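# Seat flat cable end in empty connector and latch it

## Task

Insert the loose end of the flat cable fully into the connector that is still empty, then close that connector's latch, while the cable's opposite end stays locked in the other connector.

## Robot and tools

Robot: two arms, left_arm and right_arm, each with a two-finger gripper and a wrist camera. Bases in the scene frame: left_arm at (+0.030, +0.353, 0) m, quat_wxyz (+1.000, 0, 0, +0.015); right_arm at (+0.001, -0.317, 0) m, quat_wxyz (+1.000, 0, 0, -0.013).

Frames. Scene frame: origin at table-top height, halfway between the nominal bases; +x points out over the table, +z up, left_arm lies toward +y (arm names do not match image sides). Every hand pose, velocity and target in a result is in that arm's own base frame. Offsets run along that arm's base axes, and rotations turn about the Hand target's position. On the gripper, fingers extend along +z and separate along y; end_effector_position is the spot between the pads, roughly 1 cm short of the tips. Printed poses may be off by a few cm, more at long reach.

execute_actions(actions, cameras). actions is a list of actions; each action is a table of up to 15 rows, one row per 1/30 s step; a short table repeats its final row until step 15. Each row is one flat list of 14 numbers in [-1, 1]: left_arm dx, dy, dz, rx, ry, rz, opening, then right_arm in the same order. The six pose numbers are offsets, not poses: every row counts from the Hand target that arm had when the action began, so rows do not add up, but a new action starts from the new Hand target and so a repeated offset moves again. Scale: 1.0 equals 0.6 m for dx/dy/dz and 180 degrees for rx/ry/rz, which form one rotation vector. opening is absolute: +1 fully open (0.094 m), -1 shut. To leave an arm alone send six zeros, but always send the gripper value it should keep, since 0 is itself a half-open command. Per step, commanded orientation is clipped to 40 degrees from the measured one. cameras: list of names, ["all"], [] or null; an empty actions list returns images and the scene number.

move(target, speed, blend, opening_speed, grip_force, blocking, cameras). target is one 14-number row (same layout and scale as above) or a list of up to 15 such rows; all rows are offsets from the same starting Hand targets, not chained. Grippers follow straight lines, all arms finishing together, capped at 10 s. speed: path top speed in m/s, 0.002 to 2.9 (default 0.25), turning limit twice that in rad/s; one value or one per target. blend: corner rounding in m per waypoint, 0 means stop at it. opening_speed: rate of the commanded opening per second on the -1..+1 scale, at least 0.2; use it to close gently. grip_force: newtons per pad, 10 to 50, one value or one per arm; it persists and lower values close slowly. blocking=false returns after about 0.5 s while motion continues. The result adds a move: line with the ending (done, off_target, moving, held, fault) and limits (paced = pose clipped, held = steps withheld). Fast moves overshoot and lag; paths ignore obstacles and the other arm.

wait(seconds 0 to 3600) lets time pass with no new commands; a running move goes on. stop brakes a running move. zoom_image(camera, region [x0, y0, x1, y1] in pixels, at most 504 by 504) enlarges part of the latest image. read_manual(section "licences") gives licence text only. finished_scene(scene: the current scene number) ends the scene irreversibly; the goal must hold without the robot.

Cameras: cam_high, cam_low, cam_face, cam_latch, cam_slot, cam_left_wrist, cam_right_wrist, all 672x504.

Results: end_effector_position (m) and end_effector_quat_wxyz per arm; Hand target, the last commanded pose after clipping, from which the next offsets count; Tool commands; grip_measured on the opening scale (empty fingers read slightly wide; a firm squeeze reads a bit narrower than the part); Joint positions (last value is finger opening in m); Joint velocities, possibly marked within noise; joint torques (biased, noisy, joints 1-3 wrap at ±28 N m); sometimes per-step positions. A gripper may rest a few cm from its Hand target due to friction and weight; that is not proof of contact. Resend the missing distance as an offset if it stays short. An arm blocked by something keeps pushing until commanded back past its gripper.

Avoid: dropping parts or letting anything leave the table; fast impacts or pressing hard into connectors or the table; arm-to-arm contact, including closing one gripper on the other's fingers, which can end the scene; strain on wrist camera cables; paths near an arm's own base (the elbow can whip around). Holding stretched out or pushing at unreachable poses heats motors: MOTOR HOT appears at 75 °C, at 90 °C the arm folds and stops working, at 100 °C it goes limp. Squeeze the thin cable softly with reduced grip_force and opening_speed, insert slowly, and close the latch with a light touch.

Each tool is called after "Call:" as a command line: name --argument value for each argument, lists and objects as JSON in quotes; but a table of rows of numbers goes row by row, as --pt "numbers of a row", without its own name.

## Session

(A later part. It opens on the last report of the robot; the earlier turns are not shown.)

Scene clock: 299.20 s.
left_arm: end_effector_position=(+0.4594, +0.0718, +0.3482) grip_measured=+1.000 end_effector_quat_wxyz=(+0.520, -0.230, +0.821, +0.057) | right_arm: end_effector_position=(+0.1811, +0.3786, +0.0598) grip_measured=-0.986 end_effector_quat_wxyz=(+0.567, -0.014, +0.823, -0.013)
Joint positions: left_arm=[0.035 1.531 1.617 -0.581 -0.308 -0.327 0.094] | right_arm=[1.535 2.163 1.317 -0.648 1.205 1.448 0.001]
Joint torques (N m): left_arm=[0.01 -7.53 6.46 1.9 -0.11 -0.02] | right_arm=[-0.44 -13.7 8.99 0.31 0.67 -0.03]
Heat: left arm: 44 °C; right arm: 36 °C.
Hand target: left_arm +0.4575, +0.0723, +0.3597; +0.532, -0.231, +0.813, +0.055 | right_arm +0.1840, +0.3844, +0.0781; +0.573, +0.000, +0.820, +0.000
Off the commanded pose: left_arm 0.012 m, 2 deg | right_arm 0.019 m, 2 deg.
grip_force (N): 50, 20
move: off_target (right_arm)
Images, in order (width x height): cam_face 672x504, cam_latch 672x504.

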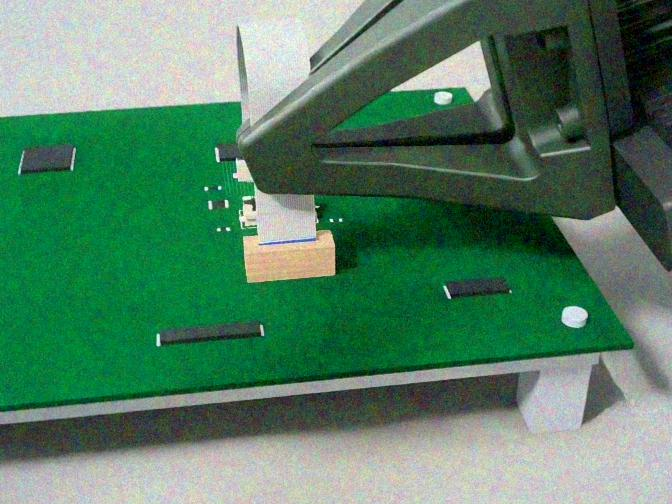

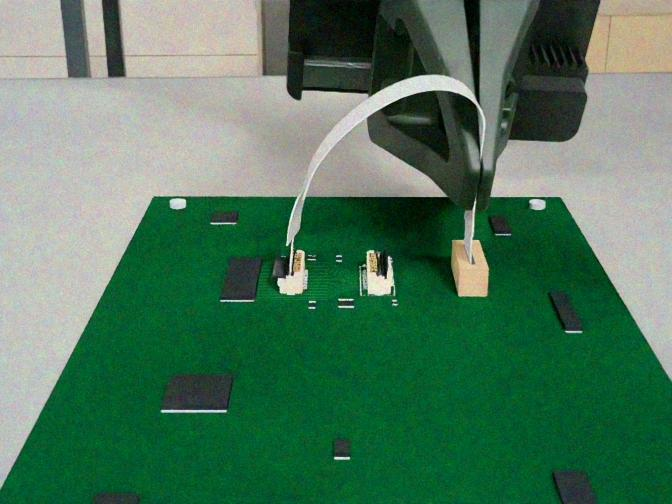

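Call:
move --target '[0,0,0,0,0,0,1,0,0.004,0.014,0,0,0,-1]' --speed 0.03 --cameras '["cam_latch","cam_face"]'

Call:
zoom_image --camera "cam_face" --region '[220, 130, 360, 290]'

Call:
zoom_image --camera "cam_latch" --region '[400, 170, 560, 300]'

Scene clock: 312.50 s.
left_arm: end_effector_position=(+0.4594, +0.0718, +0.3482) grip_measured=+1.000 end_effector_quat_wxyz=(+0.520, -0.230, +0.821, +0.057) | right_arm: end_effector_position=(+0.1811, +0.3810, +0.0679) grip_measured=-0.986 end_effector_quat_wxyz=(+0.567, -0.015, +0.824, -0.015)
Joint positions: left_arm=[0.035 1.531 1.617 -0.581 -0.308 -0.327 0.094] | right_arm=[1.535 2.154 1.342 -0.685 1.204 1.448 0.001]
Joint torques (N m): left_arm=[-0.02 -7.54 6.48 1.91 -0.11 -0.02] | right_arm=[-0.4 -13.64 9.07 0.34 0.65 0.01]
Heat: left arm: 44 °C; right arm: 37 °C.
Hand target: left_arm +0.4575, +0.0723, +0.3597; +0.532, -0.231, +0.813, +0.055 | right_arm +0.1840, +0.3868, +0.0864; +0.573, +0.000, +0.820, +0.000
Off the commanded pose: left_arm 0.012 m, 2 deg | right_arm 0.020 m, 3 deg.
grip_force (N): 50, 20
move: off_target (right_arm)
Images, in order (width x height): cam_face 672x504, cam_latch 672x504.

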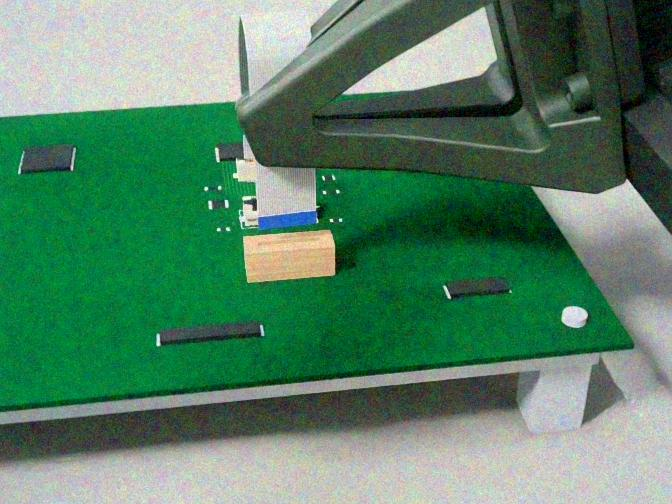

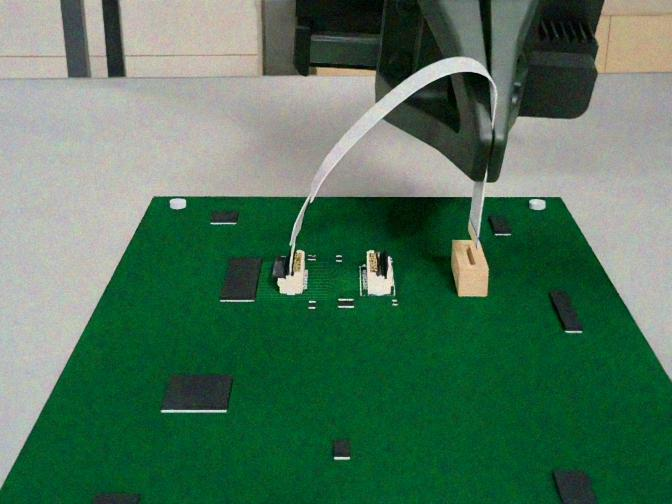

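Scaled by 3.150 from the camera's image (finer frame: 960x720).

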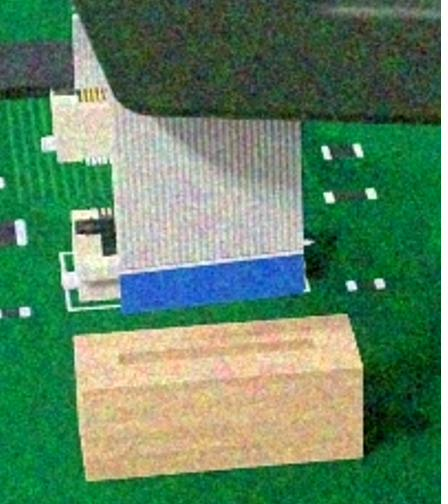

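Scaled by 3.150 from the camera's image (finer frame: 960x720).

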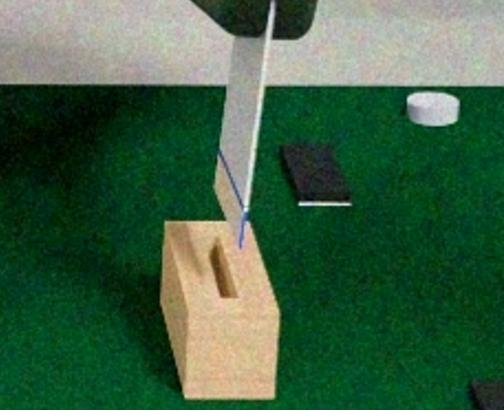

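Call:
move --target '[0,0,0,0,0,0,1,-0.002,-0.042,0.004,0.025,0,0,-1]' --speed 0.04 --cameras '["cam_latch","cam_face","cam_slot"]'

Call:
zoom_image --camera "cam_face" --region '[220, 130, 360, 290]'

Call:
zoom_image --camera "cam_latch" --region '[340, 170, 480, 300]'

Scene clock: 337.33 s.
left_arm: end_effector_position=(+0.4594, +0.0718, +0.3482) grip_measured=+1.000 end_effector_quat_wxyz=(+0.520, -0.230, +0.821, +0.057) | right_arm: end_effector_position=(+0.1802, +0.3663, +0.0803) grip_measured=-0.986 end_effector_quat_wxyz=(+0.565, +0.015, +0.824, +0.027)
Joint positions: left_arm=[0.035 1.531 1.617 -0.581 -0.308 -0.327 0.094] | right_arm=[1.535 2.043 1.217 -0.579 1.198 1.459 0.001]
Joint torques (N m): left_arm=[0.02 -7.53 6.46 1.9 -0.11 -0.01] | right_arm=[-0.4 -13.07 4.49 0.72 0.64 -0.02]
Heat: left arm: 44 °C; right arm: 39 °C.
Hand target: left_arm +0.4575, +0.0723, +0.3597; +0.532, -0.231, +0.813, +0.055 | right_arm +0.1828, +0.3615, +0.0888; +0.572, +0.022, +0.819, +0.032
Off the commanded pose: left_arm 0.012 m, 2 deg | right_arm 0.010 m, 1 deg.
grip_force (N): 50, 20
move: done
Images, in order (width x height): cam_face 672x504, cam_latch 672x504, cam_slot 672x504.

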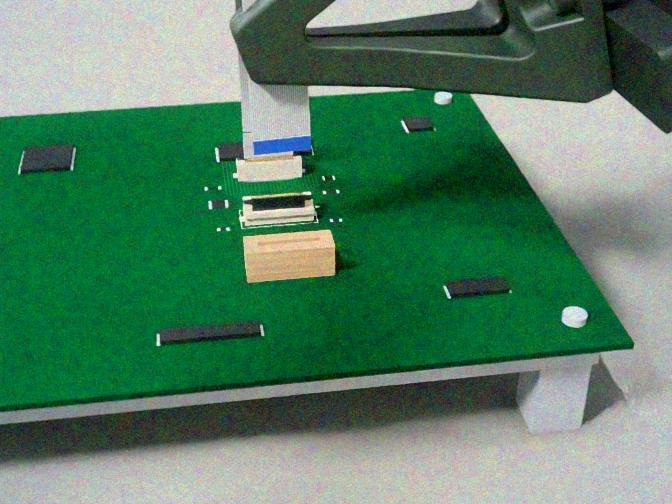

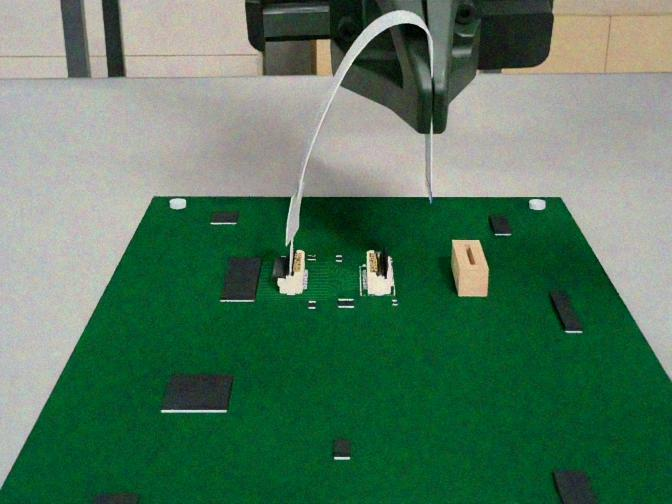

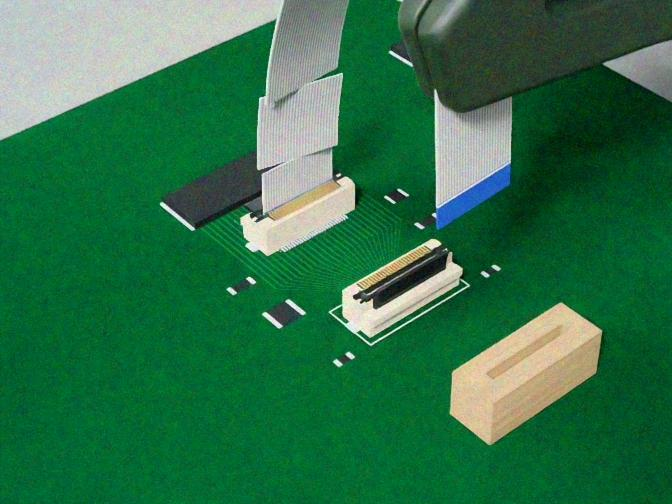

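Scaled by 3.150 from the camera's image (finer frame: 960x720).

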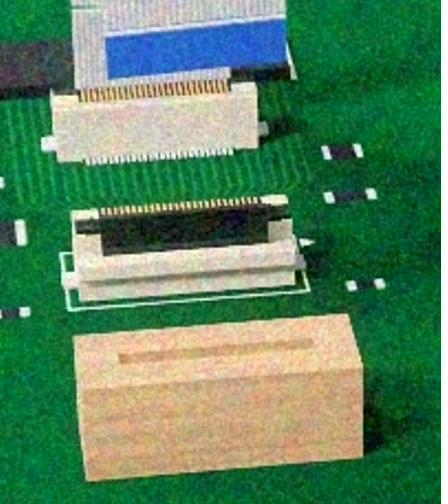

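Scaled by 3.600 from the camera's image (finer frame: 960x720).

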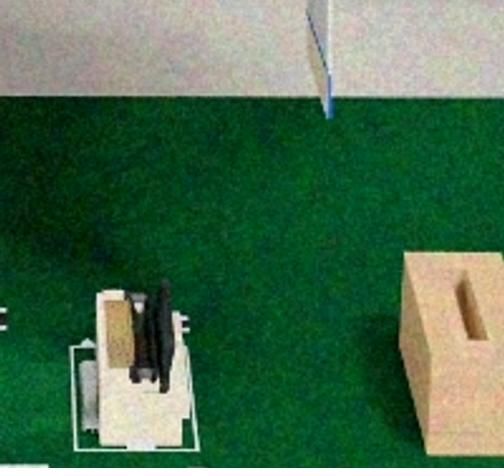

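Call:
move --target '[0,0,0,0,0,0,1,-0.001,-0.02,-0.010,0.0,0,0,-1]' --speed 0.03 --cameras '["cam_latch","cam_face","cam_slot"]'

Call:
zoom_image --camera "cam_face" --region '[220, 110, 340, 230]'

Call:
zoom_image --camera "cam_latch" --region '[330, 190, 430, 300]'

Scene clock: 355.53 s.
left_arm: end_effector_position=(+0.4594, +0.0718, +0.3482) grip_measured=+1.000 end_effector_quat_wxyz=(+0.520, -0.230, +0.821, +0.057) | right_arm: end_effector_position=(+0.1798, +0.3546, +0.0753) grip_measured=-0.986 end_effector_quat_wxyz=(+0.565, +0.016, +0.824, +0.028)
Joint positions: left_arm=[0.035 1.531 1.617 -0.581 -0.308 -0.327 0.094] | right_arm=[1.535 2.016 1.15 -0.537 1.198 1.459 0.001]
Joint torques (N m): left_arm=[-0.01 -7.53 6.46 1.91 -0.11 -0.02] | right_arm=[-0.38 -12.45 4.25 0.76 0.72 -0.04]
Heat: left arm: 44 °C; right arm: 40 °C.
Hand target: left_arm +0.4575, +0.0723, +0.3597; +0.532, -0.231, +0.813, +0.055 | right_arm +0.1822, +0.3496, +0.0829; +0.572, +0.022, +0.819, +0.032
Off the commanded pose: left_arm 0.012 m, 2 deg | right_arm 0.009 m, 1 deg.
grip_force (N): 50, 20
move: done
Images, in order (width x height): cam_face 672x504, cam_latch 672x504, cam_slot 672x504.

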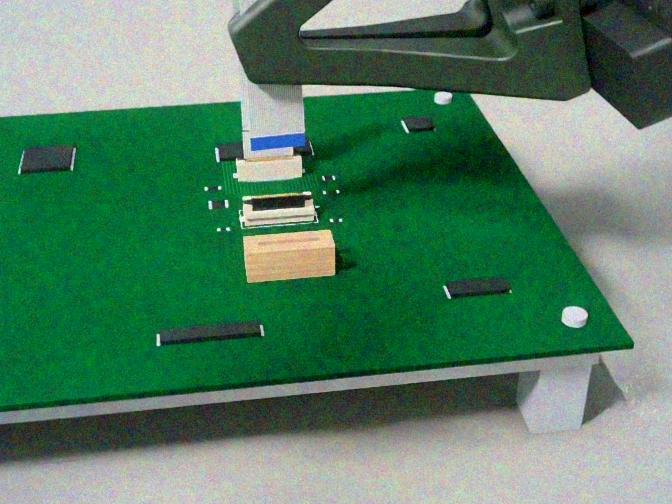

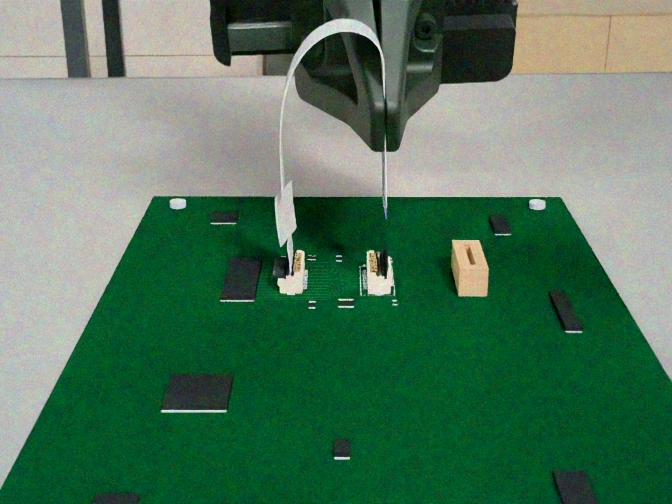

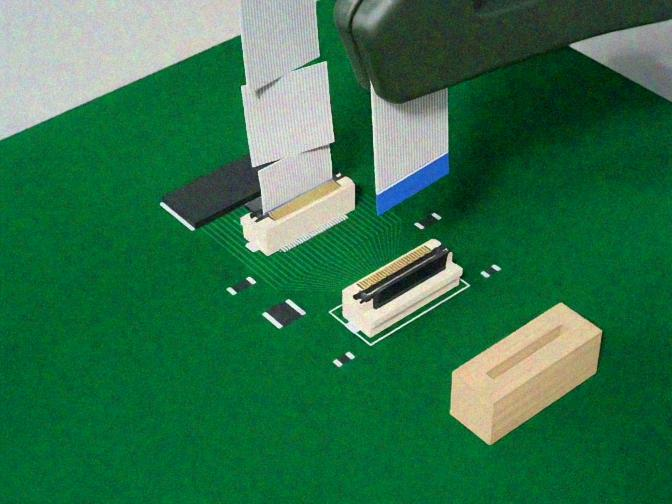

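Scaled by 4.200 from the camera's image (finer frame: 960x720).

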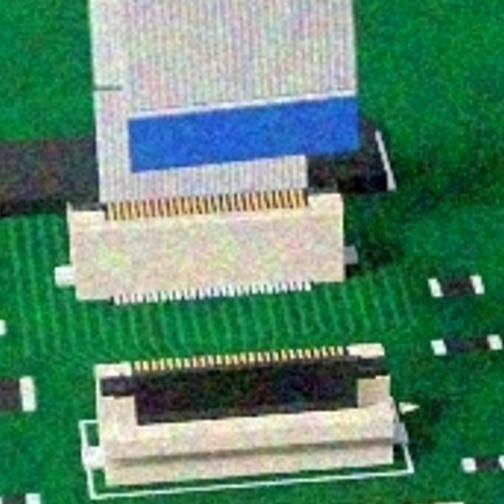

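Scaled by 4.582 from the camera's image (finer frame: 960x720).

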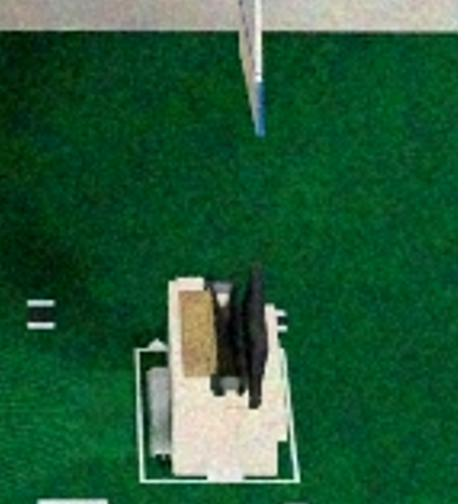

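Call:
move --target '[0,0,0,0,0,0,1,0,-0.0025,-0.012,0.0,0,0,-1]' --speed 0.03 --cameras '["cam_latch","cam_face","cam_slot"]'

Call:
zoom_image --camera "cam_face" --region '[220, 110, 340, 230]'

Call:
zoom_image --camera "cam_latch" --region '[330, 190, 430, 300]'

Scene clock: 384.63 s.
left_arm: end_effector_position=(+0.4594, +0.0718, +0.3482) grip_measured=+1.000 end_effector_quat_wxyz=(+0.520, -0.230, +0.821, +0.057) | right_arm: end_effector_position=(+0.1797, +0.3537, +0.0720) grip_measured=-0.986 end_effector_quat_wxyz=(+0.565, +0.020, +0.824, +0.033)
Joint positions: left_arm=[0.035 1.531 1.617 -0.581 -0.308 -0.327 0.094] | right_arm=[1.535 2.016 1.133 -0.506 1.198 1.459 0.001]
Joint torques (N m): left_arm=[-0.01 -7.51 6.46 1.9 -0.11 -0.01] | right_arm=[-0.44 -11.26 4.07 0.78 0.7 -0.03]
Heat: left arm: 44 °C; right arm: 40 °C.
Hand target: left_arm +0.4575, +0.0723, +0.3597; +0.532, -0.231, +0.813, +0.055 | right_arm +0.1822, +0.3481, +0.0757; +0.572, +0.022, +0.819, +0.032
Off the commanded pose: left_arm 0.012 m, 2 deg | right_arm 0.007 m, 1 deg.
grip_force (N): 50, 20
move: done
Images, in order (width x height): cam_face 672x504, cam_latch 672x504, cam_slot 672x504.

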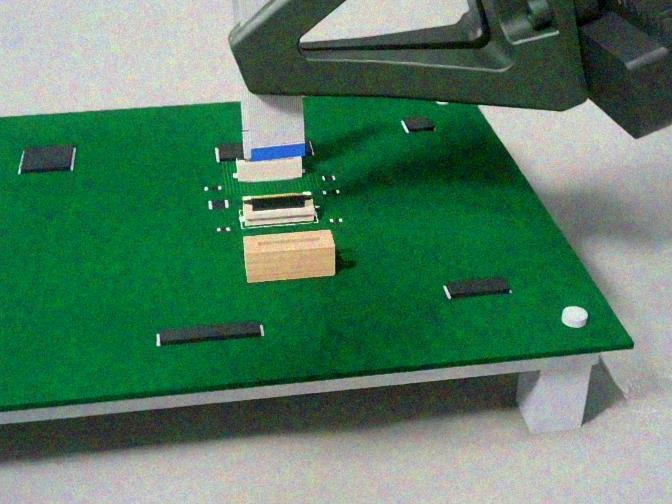

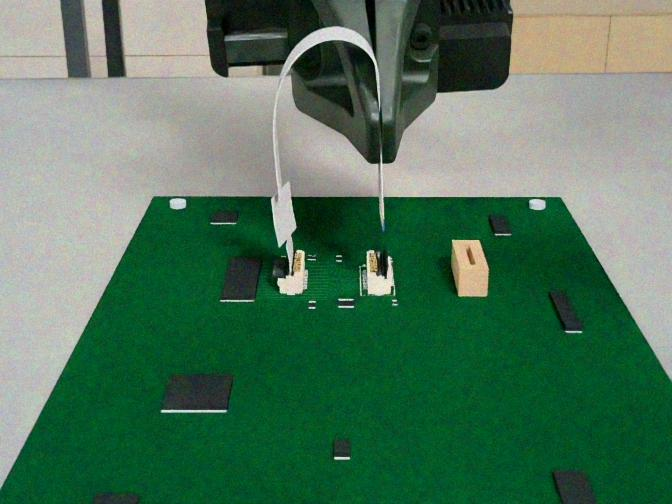

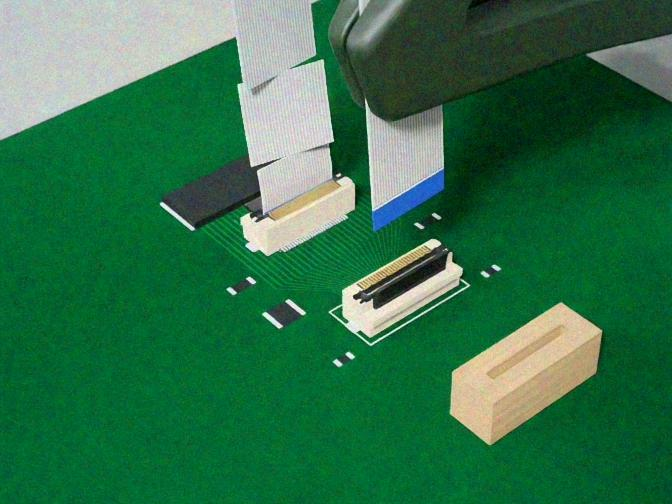

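Scaled by 4.200 from the camera's image (finer frame: 960x720).

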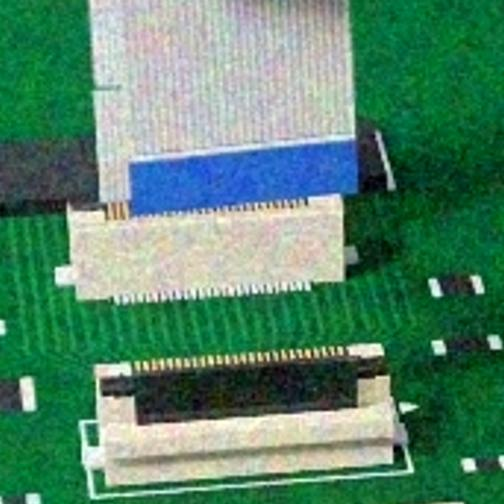

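Scaled by 4.582 from the camera's image (finer frame: 960x720).

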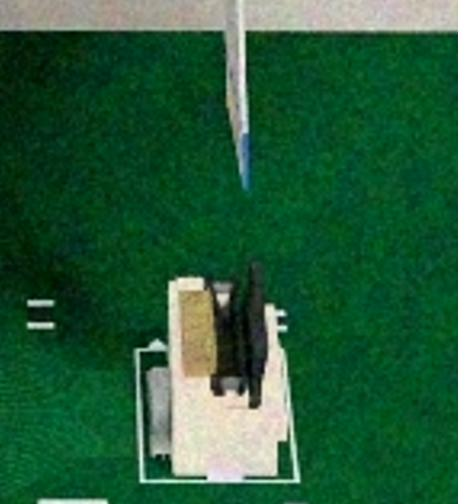

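Call:
move --target '[0,0,0,0,0,0,1,0,0.0,-0.012,-0.010,0,0,-1]' --speed 0.03 --cameras '["cam_latch","cam_face","cam_slot"]'

Call:
zoom_image --camera "cam_face" --region '[220, 110, 340, 230]'

Call:
zoom_image --camera "cam_latch" --region '[330, 190, 430, 300]'

Scene clock: 402.23 s.
left_arm: end_effector_position=(+0.4594, +0.0718, +0.3482) grip_measured=+1.000 end_effector_quat_wxyz=(+0.520, -0.230, +0.821, +0.057) | right_arm: end_effector_position=(+0.1797, +0.3538, +0.0720) grip_measured=-0.986 end_effector_quat_wxyz=(+0.565, +0.019, +0.824, +0.033)
Joint positions: left_arm=[0.035 1.531 1.617 -0.581 -0.308 -0.327 0.094] | right_arm=[1.535 2.016 1.133 -0.506 1.198 1.457 0.001]
Joint velocities: left_arm=[-0.027 -0.002 -0.007 -0.022 -0.037 -0.168 0] | right_arm=[within noise]
Joint torques (N m): left_arm=[-0.01 -7.54 6.46 1.91 -0.11 -0.02] | right_arm=[-0.44 -8.85 5.03 0.68 0.69 0]
Heat: left arm: 45 °C; right arm: 39 °C.
Hand target: left_arm +0.4575, +0.0723, +0.3597; +0.532, -0.231, +0.813, +0.055 | right_arm +0.1822, +0.3481, +0.0685; +0.573, +0.013, +0.819, +0.019
Off the commanded pose: left_arm 0.012 m, 2 deg | right_arm 0.007 m, 2 deg.
grip_force (N): 50, 20
move: done
Images, in order (width x height): cam_face 672x504, cam_latch 672x504, cam_slot 672x504.

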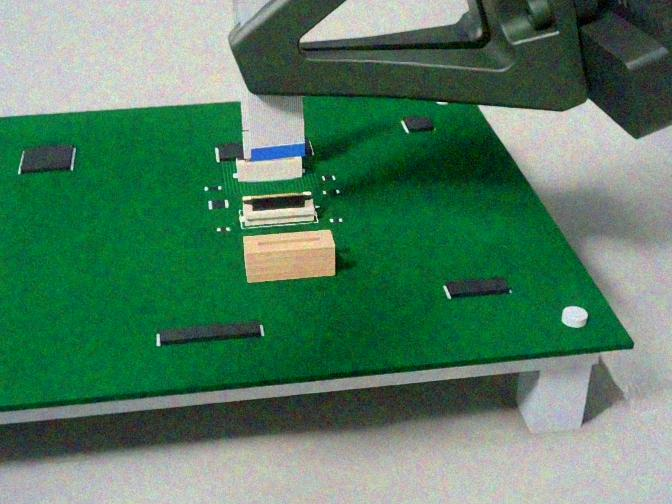

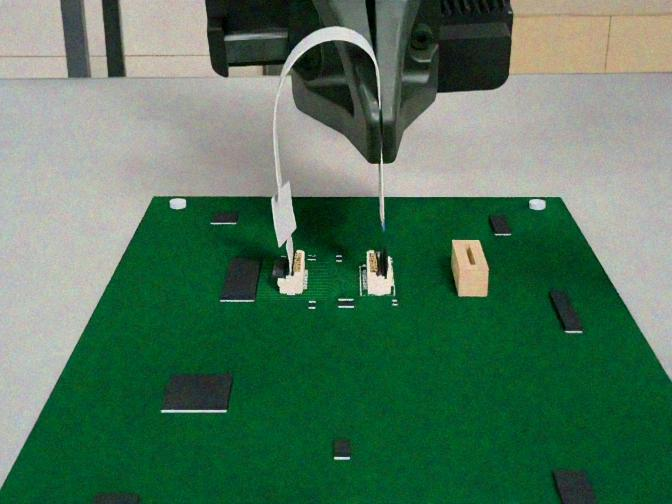

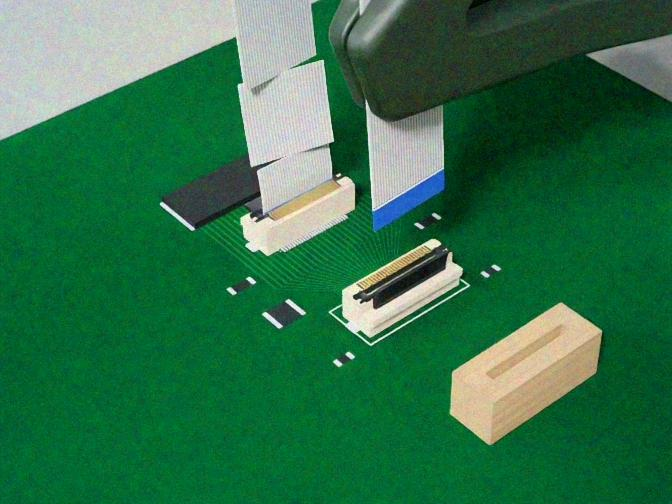

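Scaled by 4.200 from the camera's image (finer frame: 960x720).

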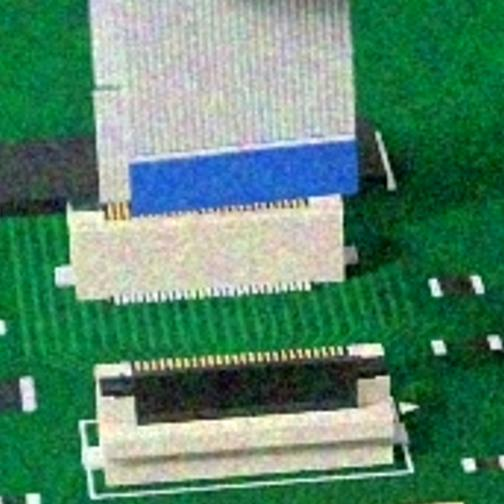

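Scaled by 4.582 from the camera's image (finer frame: 960x720).

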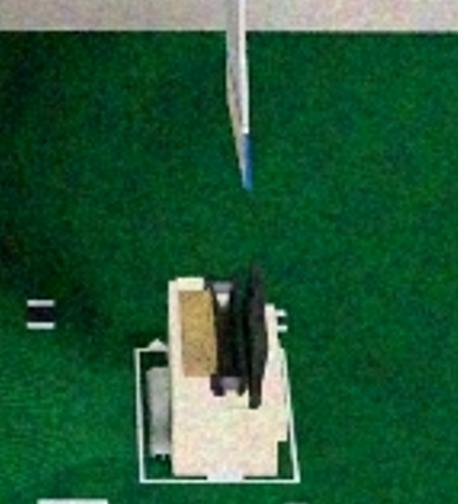

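Call:
move --target '[0,0,0,0,0,0,1,0,-0.003,-0.010,-0.006,0,0,-1]' --speed 0.02 --cameras '["cam_latch","cam_face"]'

Call:
zoom_image --camera "cam_latch" --region '[330, 190, 430, 300]'

Scene clock: 409.97 s.
left_arm: end_effector_position=(+0.4594, +0.0718, +0.3482) grip_measured=+1.000 end_effector_quat_wxyz=(+0.520, -0.230, +0.821, +0.057) | right_arm: end_effector_position=(+0.1797, +0.3538, +0.0720) grip_measured=-0.986 end_effector_quat_wxyz=(+0.565, +0.019, +0.824, +0.032)
Joint positions: left_arm=[0.035 1.531 1.617 -0.581 -0.308 -0.327 0.094] | right_arm=[1.535 2.016 1.133 -0.506 1.198 1.456 0.001]
Joint torques (N m): left_arm=[-0.02 -7.53 6.46 1.9 -0.11 -0.02] | right_arm=[-0.43 -7.58 4.71 0.66 0.71 -0.05]
Heat: left arm: 45 °C; right arm: 39 °C.
Hand target: left_arm +0.4575, +0.0723, +0.3597; +0.532, -0.231, +0.813, +0.055 | right_arm +0.1822, +0.3463, +0.0625; +0.573, +0.008, +0.820, +0.012
Off the commanded pose: left_arm 0.012 m, 2 deg | right_arm 0.012 m, 3 deg.
grip_force (N): 50, 20
move: off_target (right_arm)
Images, in order (width x height): cam_face 672x504, cam_latch 672x504.

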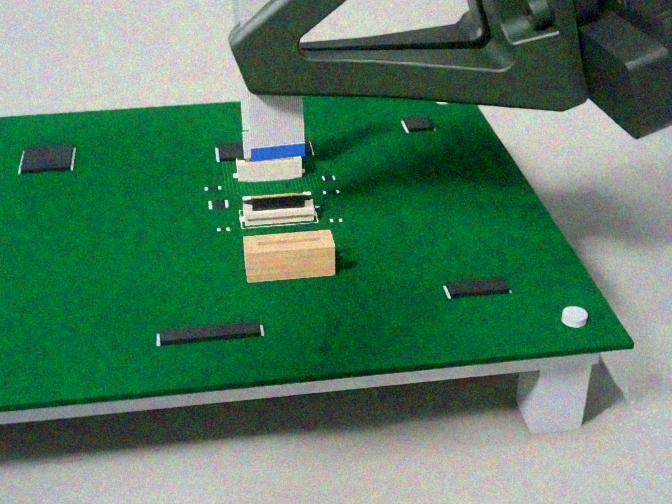

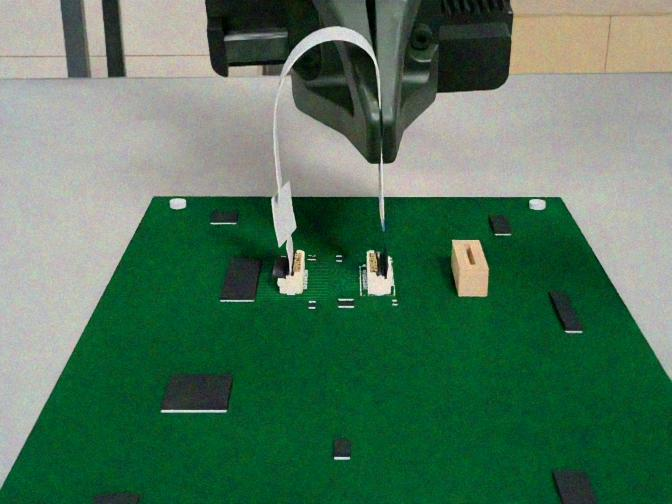

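Scaled by 4.582 from the camera's image (finer frame: 960x720).

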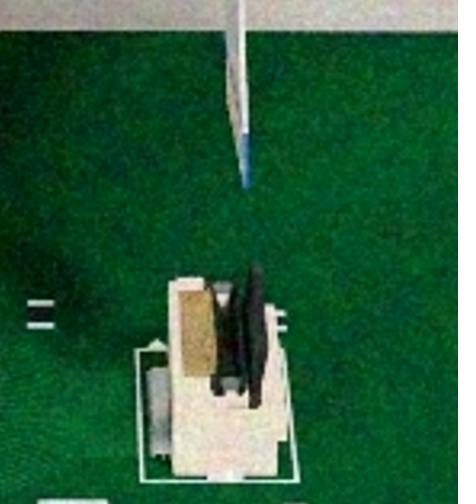

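Call:
move --target '[0,0,0,0,0,0,1,0,-0.003,-0.006,-0.006,0,0,-1]' --speed 0.02 --cameras '["cam_latch"]'

Call:
zoom_image --camera "cam_latch" --region '[330, 190, 430, 300]'

Scene clock: 416.77 s.
left_arm: end_effector_position=(+0.4594, +0.0718, +0.3482) grip_measured=+1.000 end_effector_quat_wxyz=(+0.520, -0.230, +0.821, +0.057) | right_arm: end_effector_position=(+0.1797, +0.3531, +0.0672) grip_measured=-0.986 end_effector_quat_wxyz=(+0.565, +0.014, +0.824, +0.026)
Joint positions: left_arm=[0.035 1.531 1.617 -0.581 -0.308 -0.327 0.094] | right_arm=[1.535 2.03 1.133 -0.506 1.198 1.454 0.001]
Joint torques (N m): left_arm=[-0.02 -7.54 6.46 1.91 -0.11 -0.02] | right_arm=[-0.36 -7.94 4.51 0.56 0.75 -0.06]
Heat: left arm: 45 °C; right arm: 38 °C.
Hand target: left_arm +0.4575, +0.0723, +0.3597; +0.532, -0.231, +0.813, +0.055 | right_arm +0.1822, +0.3444, +0.0588; +0.573, +0.002, +0.820, +0.004
Off the commanded pose: left_arm 0.012 m, 2 deg | right_arm 0.012 m, 3 deg.
grip_force (N): 50, 20
move: off_target (right_arm)

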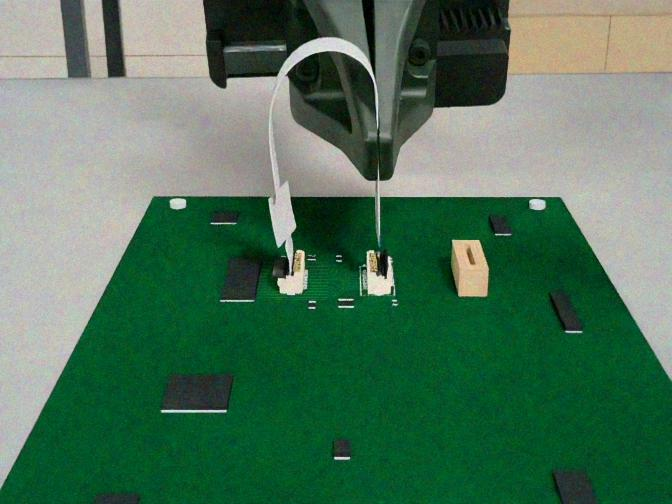

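Scaled by 4.582 from the camera's image (finer frame: 960x720).

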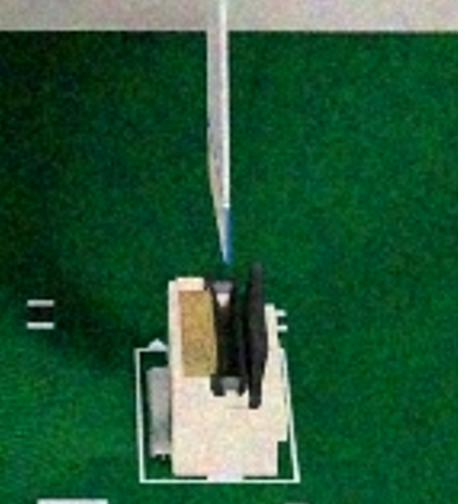

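Call:
move --target '[0,0,0,0,0,0,1,0,0.002,-0.002,0.022,0,0,-1]' --speed 0.02 --cameras '["cam_latch","cam_face","cam_slot"]'

Call:
zoom_image --camera "cam_latch" --region '[330, 190, 430, 300]'

Call:
zoom_image --camera "cam_face" --region '[220, 110, 340, 230]'

Call:
zoom_image --camera "cam_slot" --region '[320, 190, 480, 350]'

Scene clock: 444.67 s.
left_arm: end_effector_position=(+0.4594, +0.0718, +0.3482) grip_measured=+1.000 end_effector_quat_wxyz=(+0.520, -0.230, +0.821, +0.057) | right_arm: end_effector_position=(+0.1797, +0.3526, +0.0614) grip_measured=-0.986 end_effector_quat_wxyz=(+0.566, +0.024, +0.823, +0.042)
Joint positions: left_arm=[0.035 1.531 1.617 -0.581 -0.308 -0.327 0.094] | right_arm=[1.535 2.03 1.098 -0.434 1.198 1.454 0.001]
Joint torques (N m): left_arm=[-0.01 -7.53 6.45 1.9 -0.11 -0.02] | right_arm=[-0.42 -9.31 4.23 0.79 0.68 -0.04]
Heat: left arm: 45 °C; right arm: 37 °C.
Hand target: left_arm +0.4575, +0.0723, +0.3597; +0.532, -0.231, +0.813, +0.055 | right_arm +0.1822, +0.3457, +0.0576; +0.572, +0.022, +0.819, +0.032
Off the commanded pose: left_arm 0.012 m, 2 deg | right_arm 0.008 m, 1 deg.
grip_force (N): 50, 20
move: done
Images, in order (width x height): cam_face 672x504, cam_latch 672x504, cam_slot 672x504.

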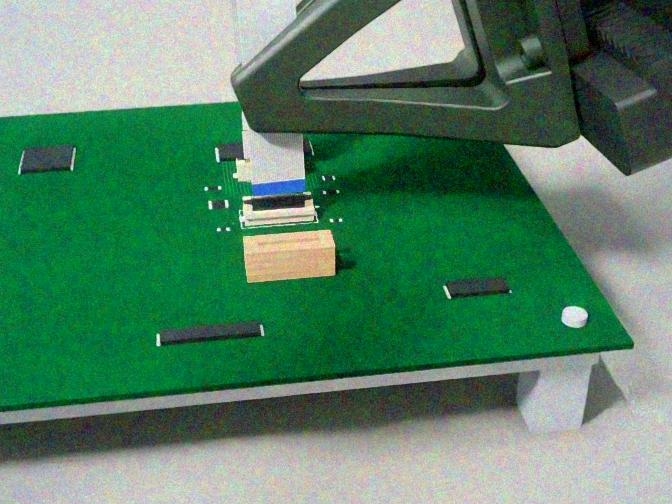

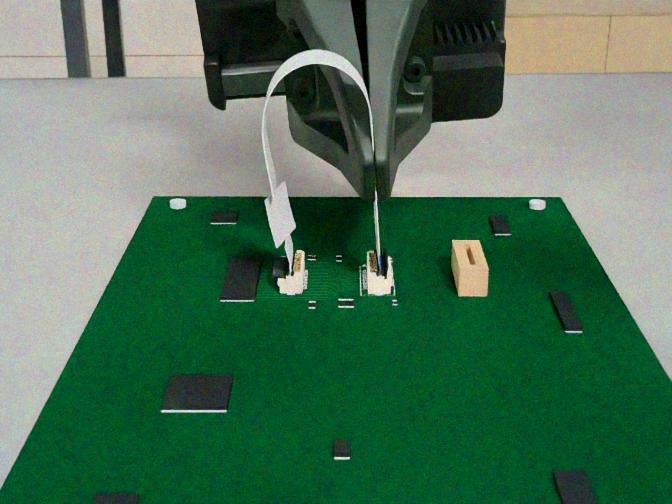

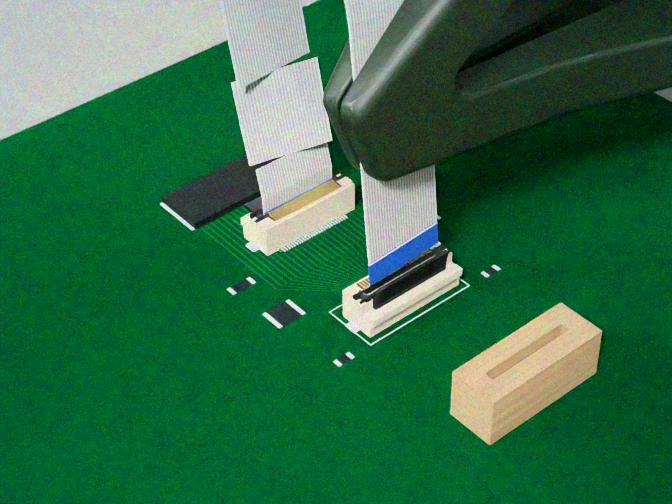

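Scaled by 4.582 from the camera's image (finer frame: 960x720).

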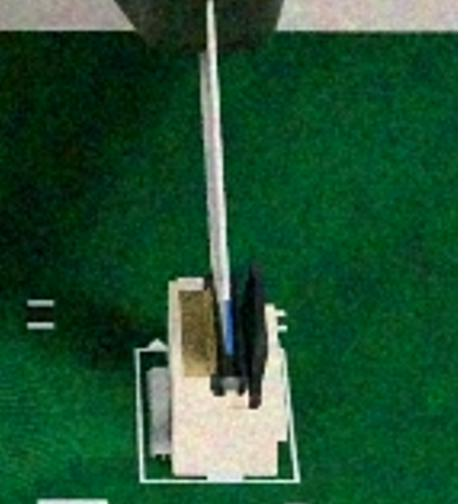

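Scaled by 4.200 from the camera's image (finer frame: 960x720).

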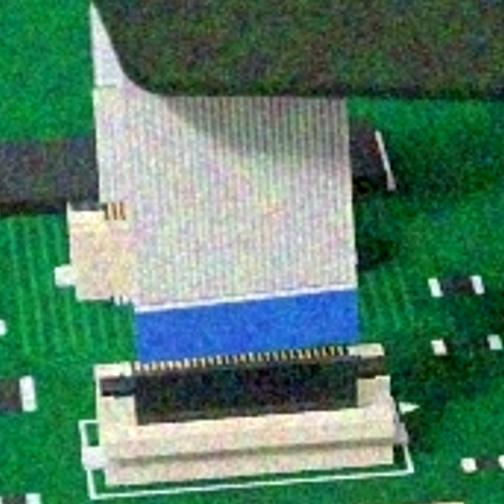

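Scaled by 3.150 from the camera's image (finer frame: 960x720).

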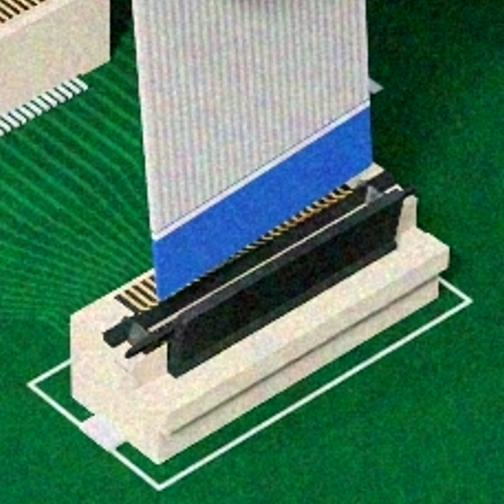

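Call:
move --target '[0,0,0,0,0,0,1,0,0.001,-0.004,-0.008,0,0,-1]' --speed 0.02 --cameras '["cam_latch","cam_face","cam_slot"]'

Call:
zoom_image --camera "cam_latch" --region '[330, 190, 430, 300]'

Call:
zoom_image --camera "cam_slot" --region '[320, 190, 480, 350]'

Scene clock: 469.03 s.
left_arm: end_effector_position=(+0.4594, +0.0718, +0.3482) grip_measured=+1.000 end_effector_quat_wxyz=(+0.520, -0.230, +0.821, +0.057) | right_arm: end_effector_position=(+0.1797, +0.3527, +0.0614) grip_measured=-0.986 end_effector_quat_wxyz=(+0.566, +0.025, +0.823, +0.042)
Joint positions: left_arm=[0.035 1.531 1.617 -0.581 -0.308 -0.327 0.094] | right_arm=[1.535 2.03 1.098 -0.433 1.198 1.454 0.001]
Joint torques (N m): left_arm=[0.01 -7.53 6.46 1.9 -0.11 -0.02] | right_arm=[-0.39 -8.06 5.41 0.57 0.67 -0.01]
Heat: left arm: 45 °C; right arm: 37 °C.
Hand target: left_arm +0.4575, +0.0723, +0.3597; +0.532, -0.231, +0.813, +0.055 | right_arm +0.1822, +0.3462, +0.0552; +0.573, +0.015, +0.819, +0.022
Off the commanded pose: left_arm 0.012 m, 2 deg | right_arm 0.009 m, 3 deg.
grip_force (N): 50, 20
move: off_target (right_arm)
Images, in order (width x height): cam_face 672x504, cam_latch 672x504, cam_slot 672x504.

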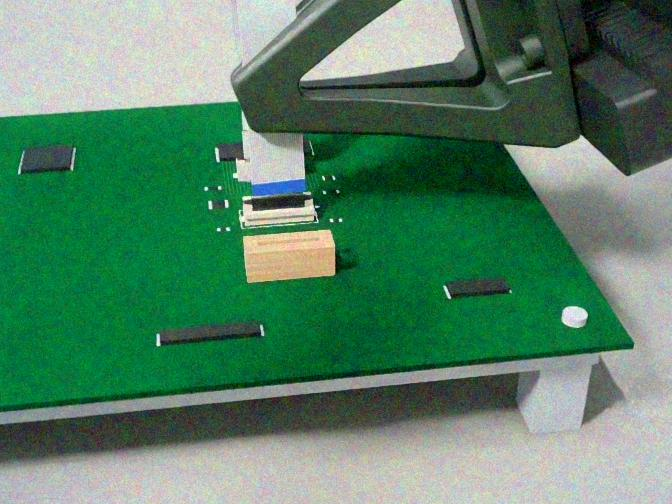

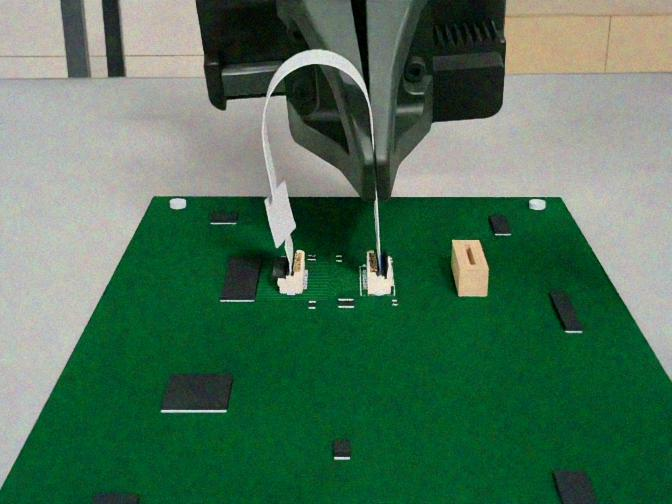

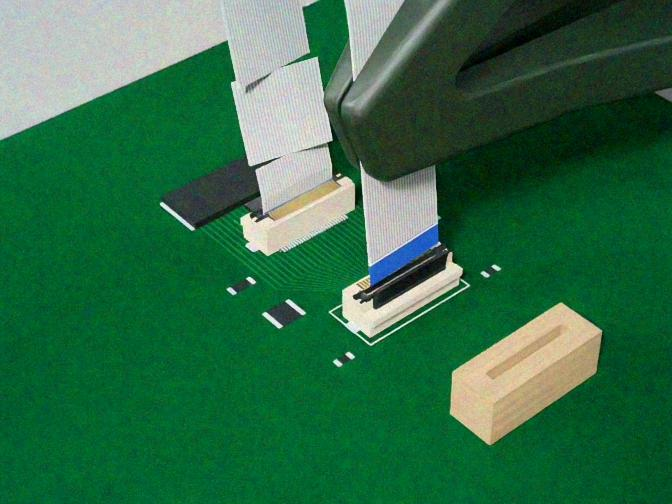

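Scaled by 4.582 from the camera's image (finer frame: 960x720).

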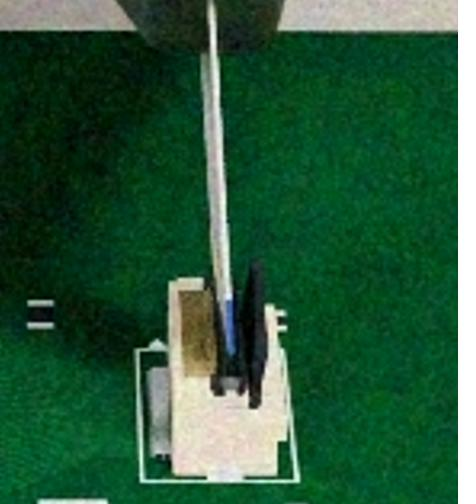

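Scaled by 3.150 from the camera's image (finer frame: 960x720).

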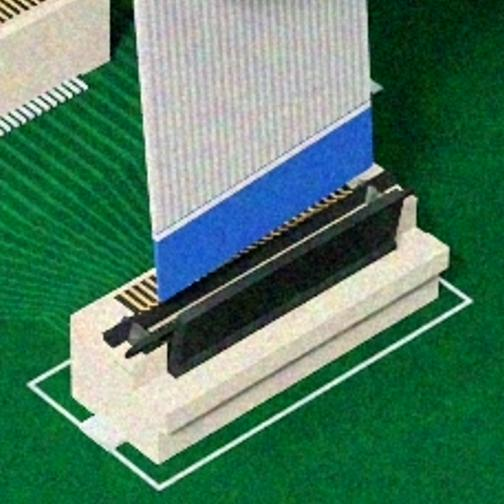

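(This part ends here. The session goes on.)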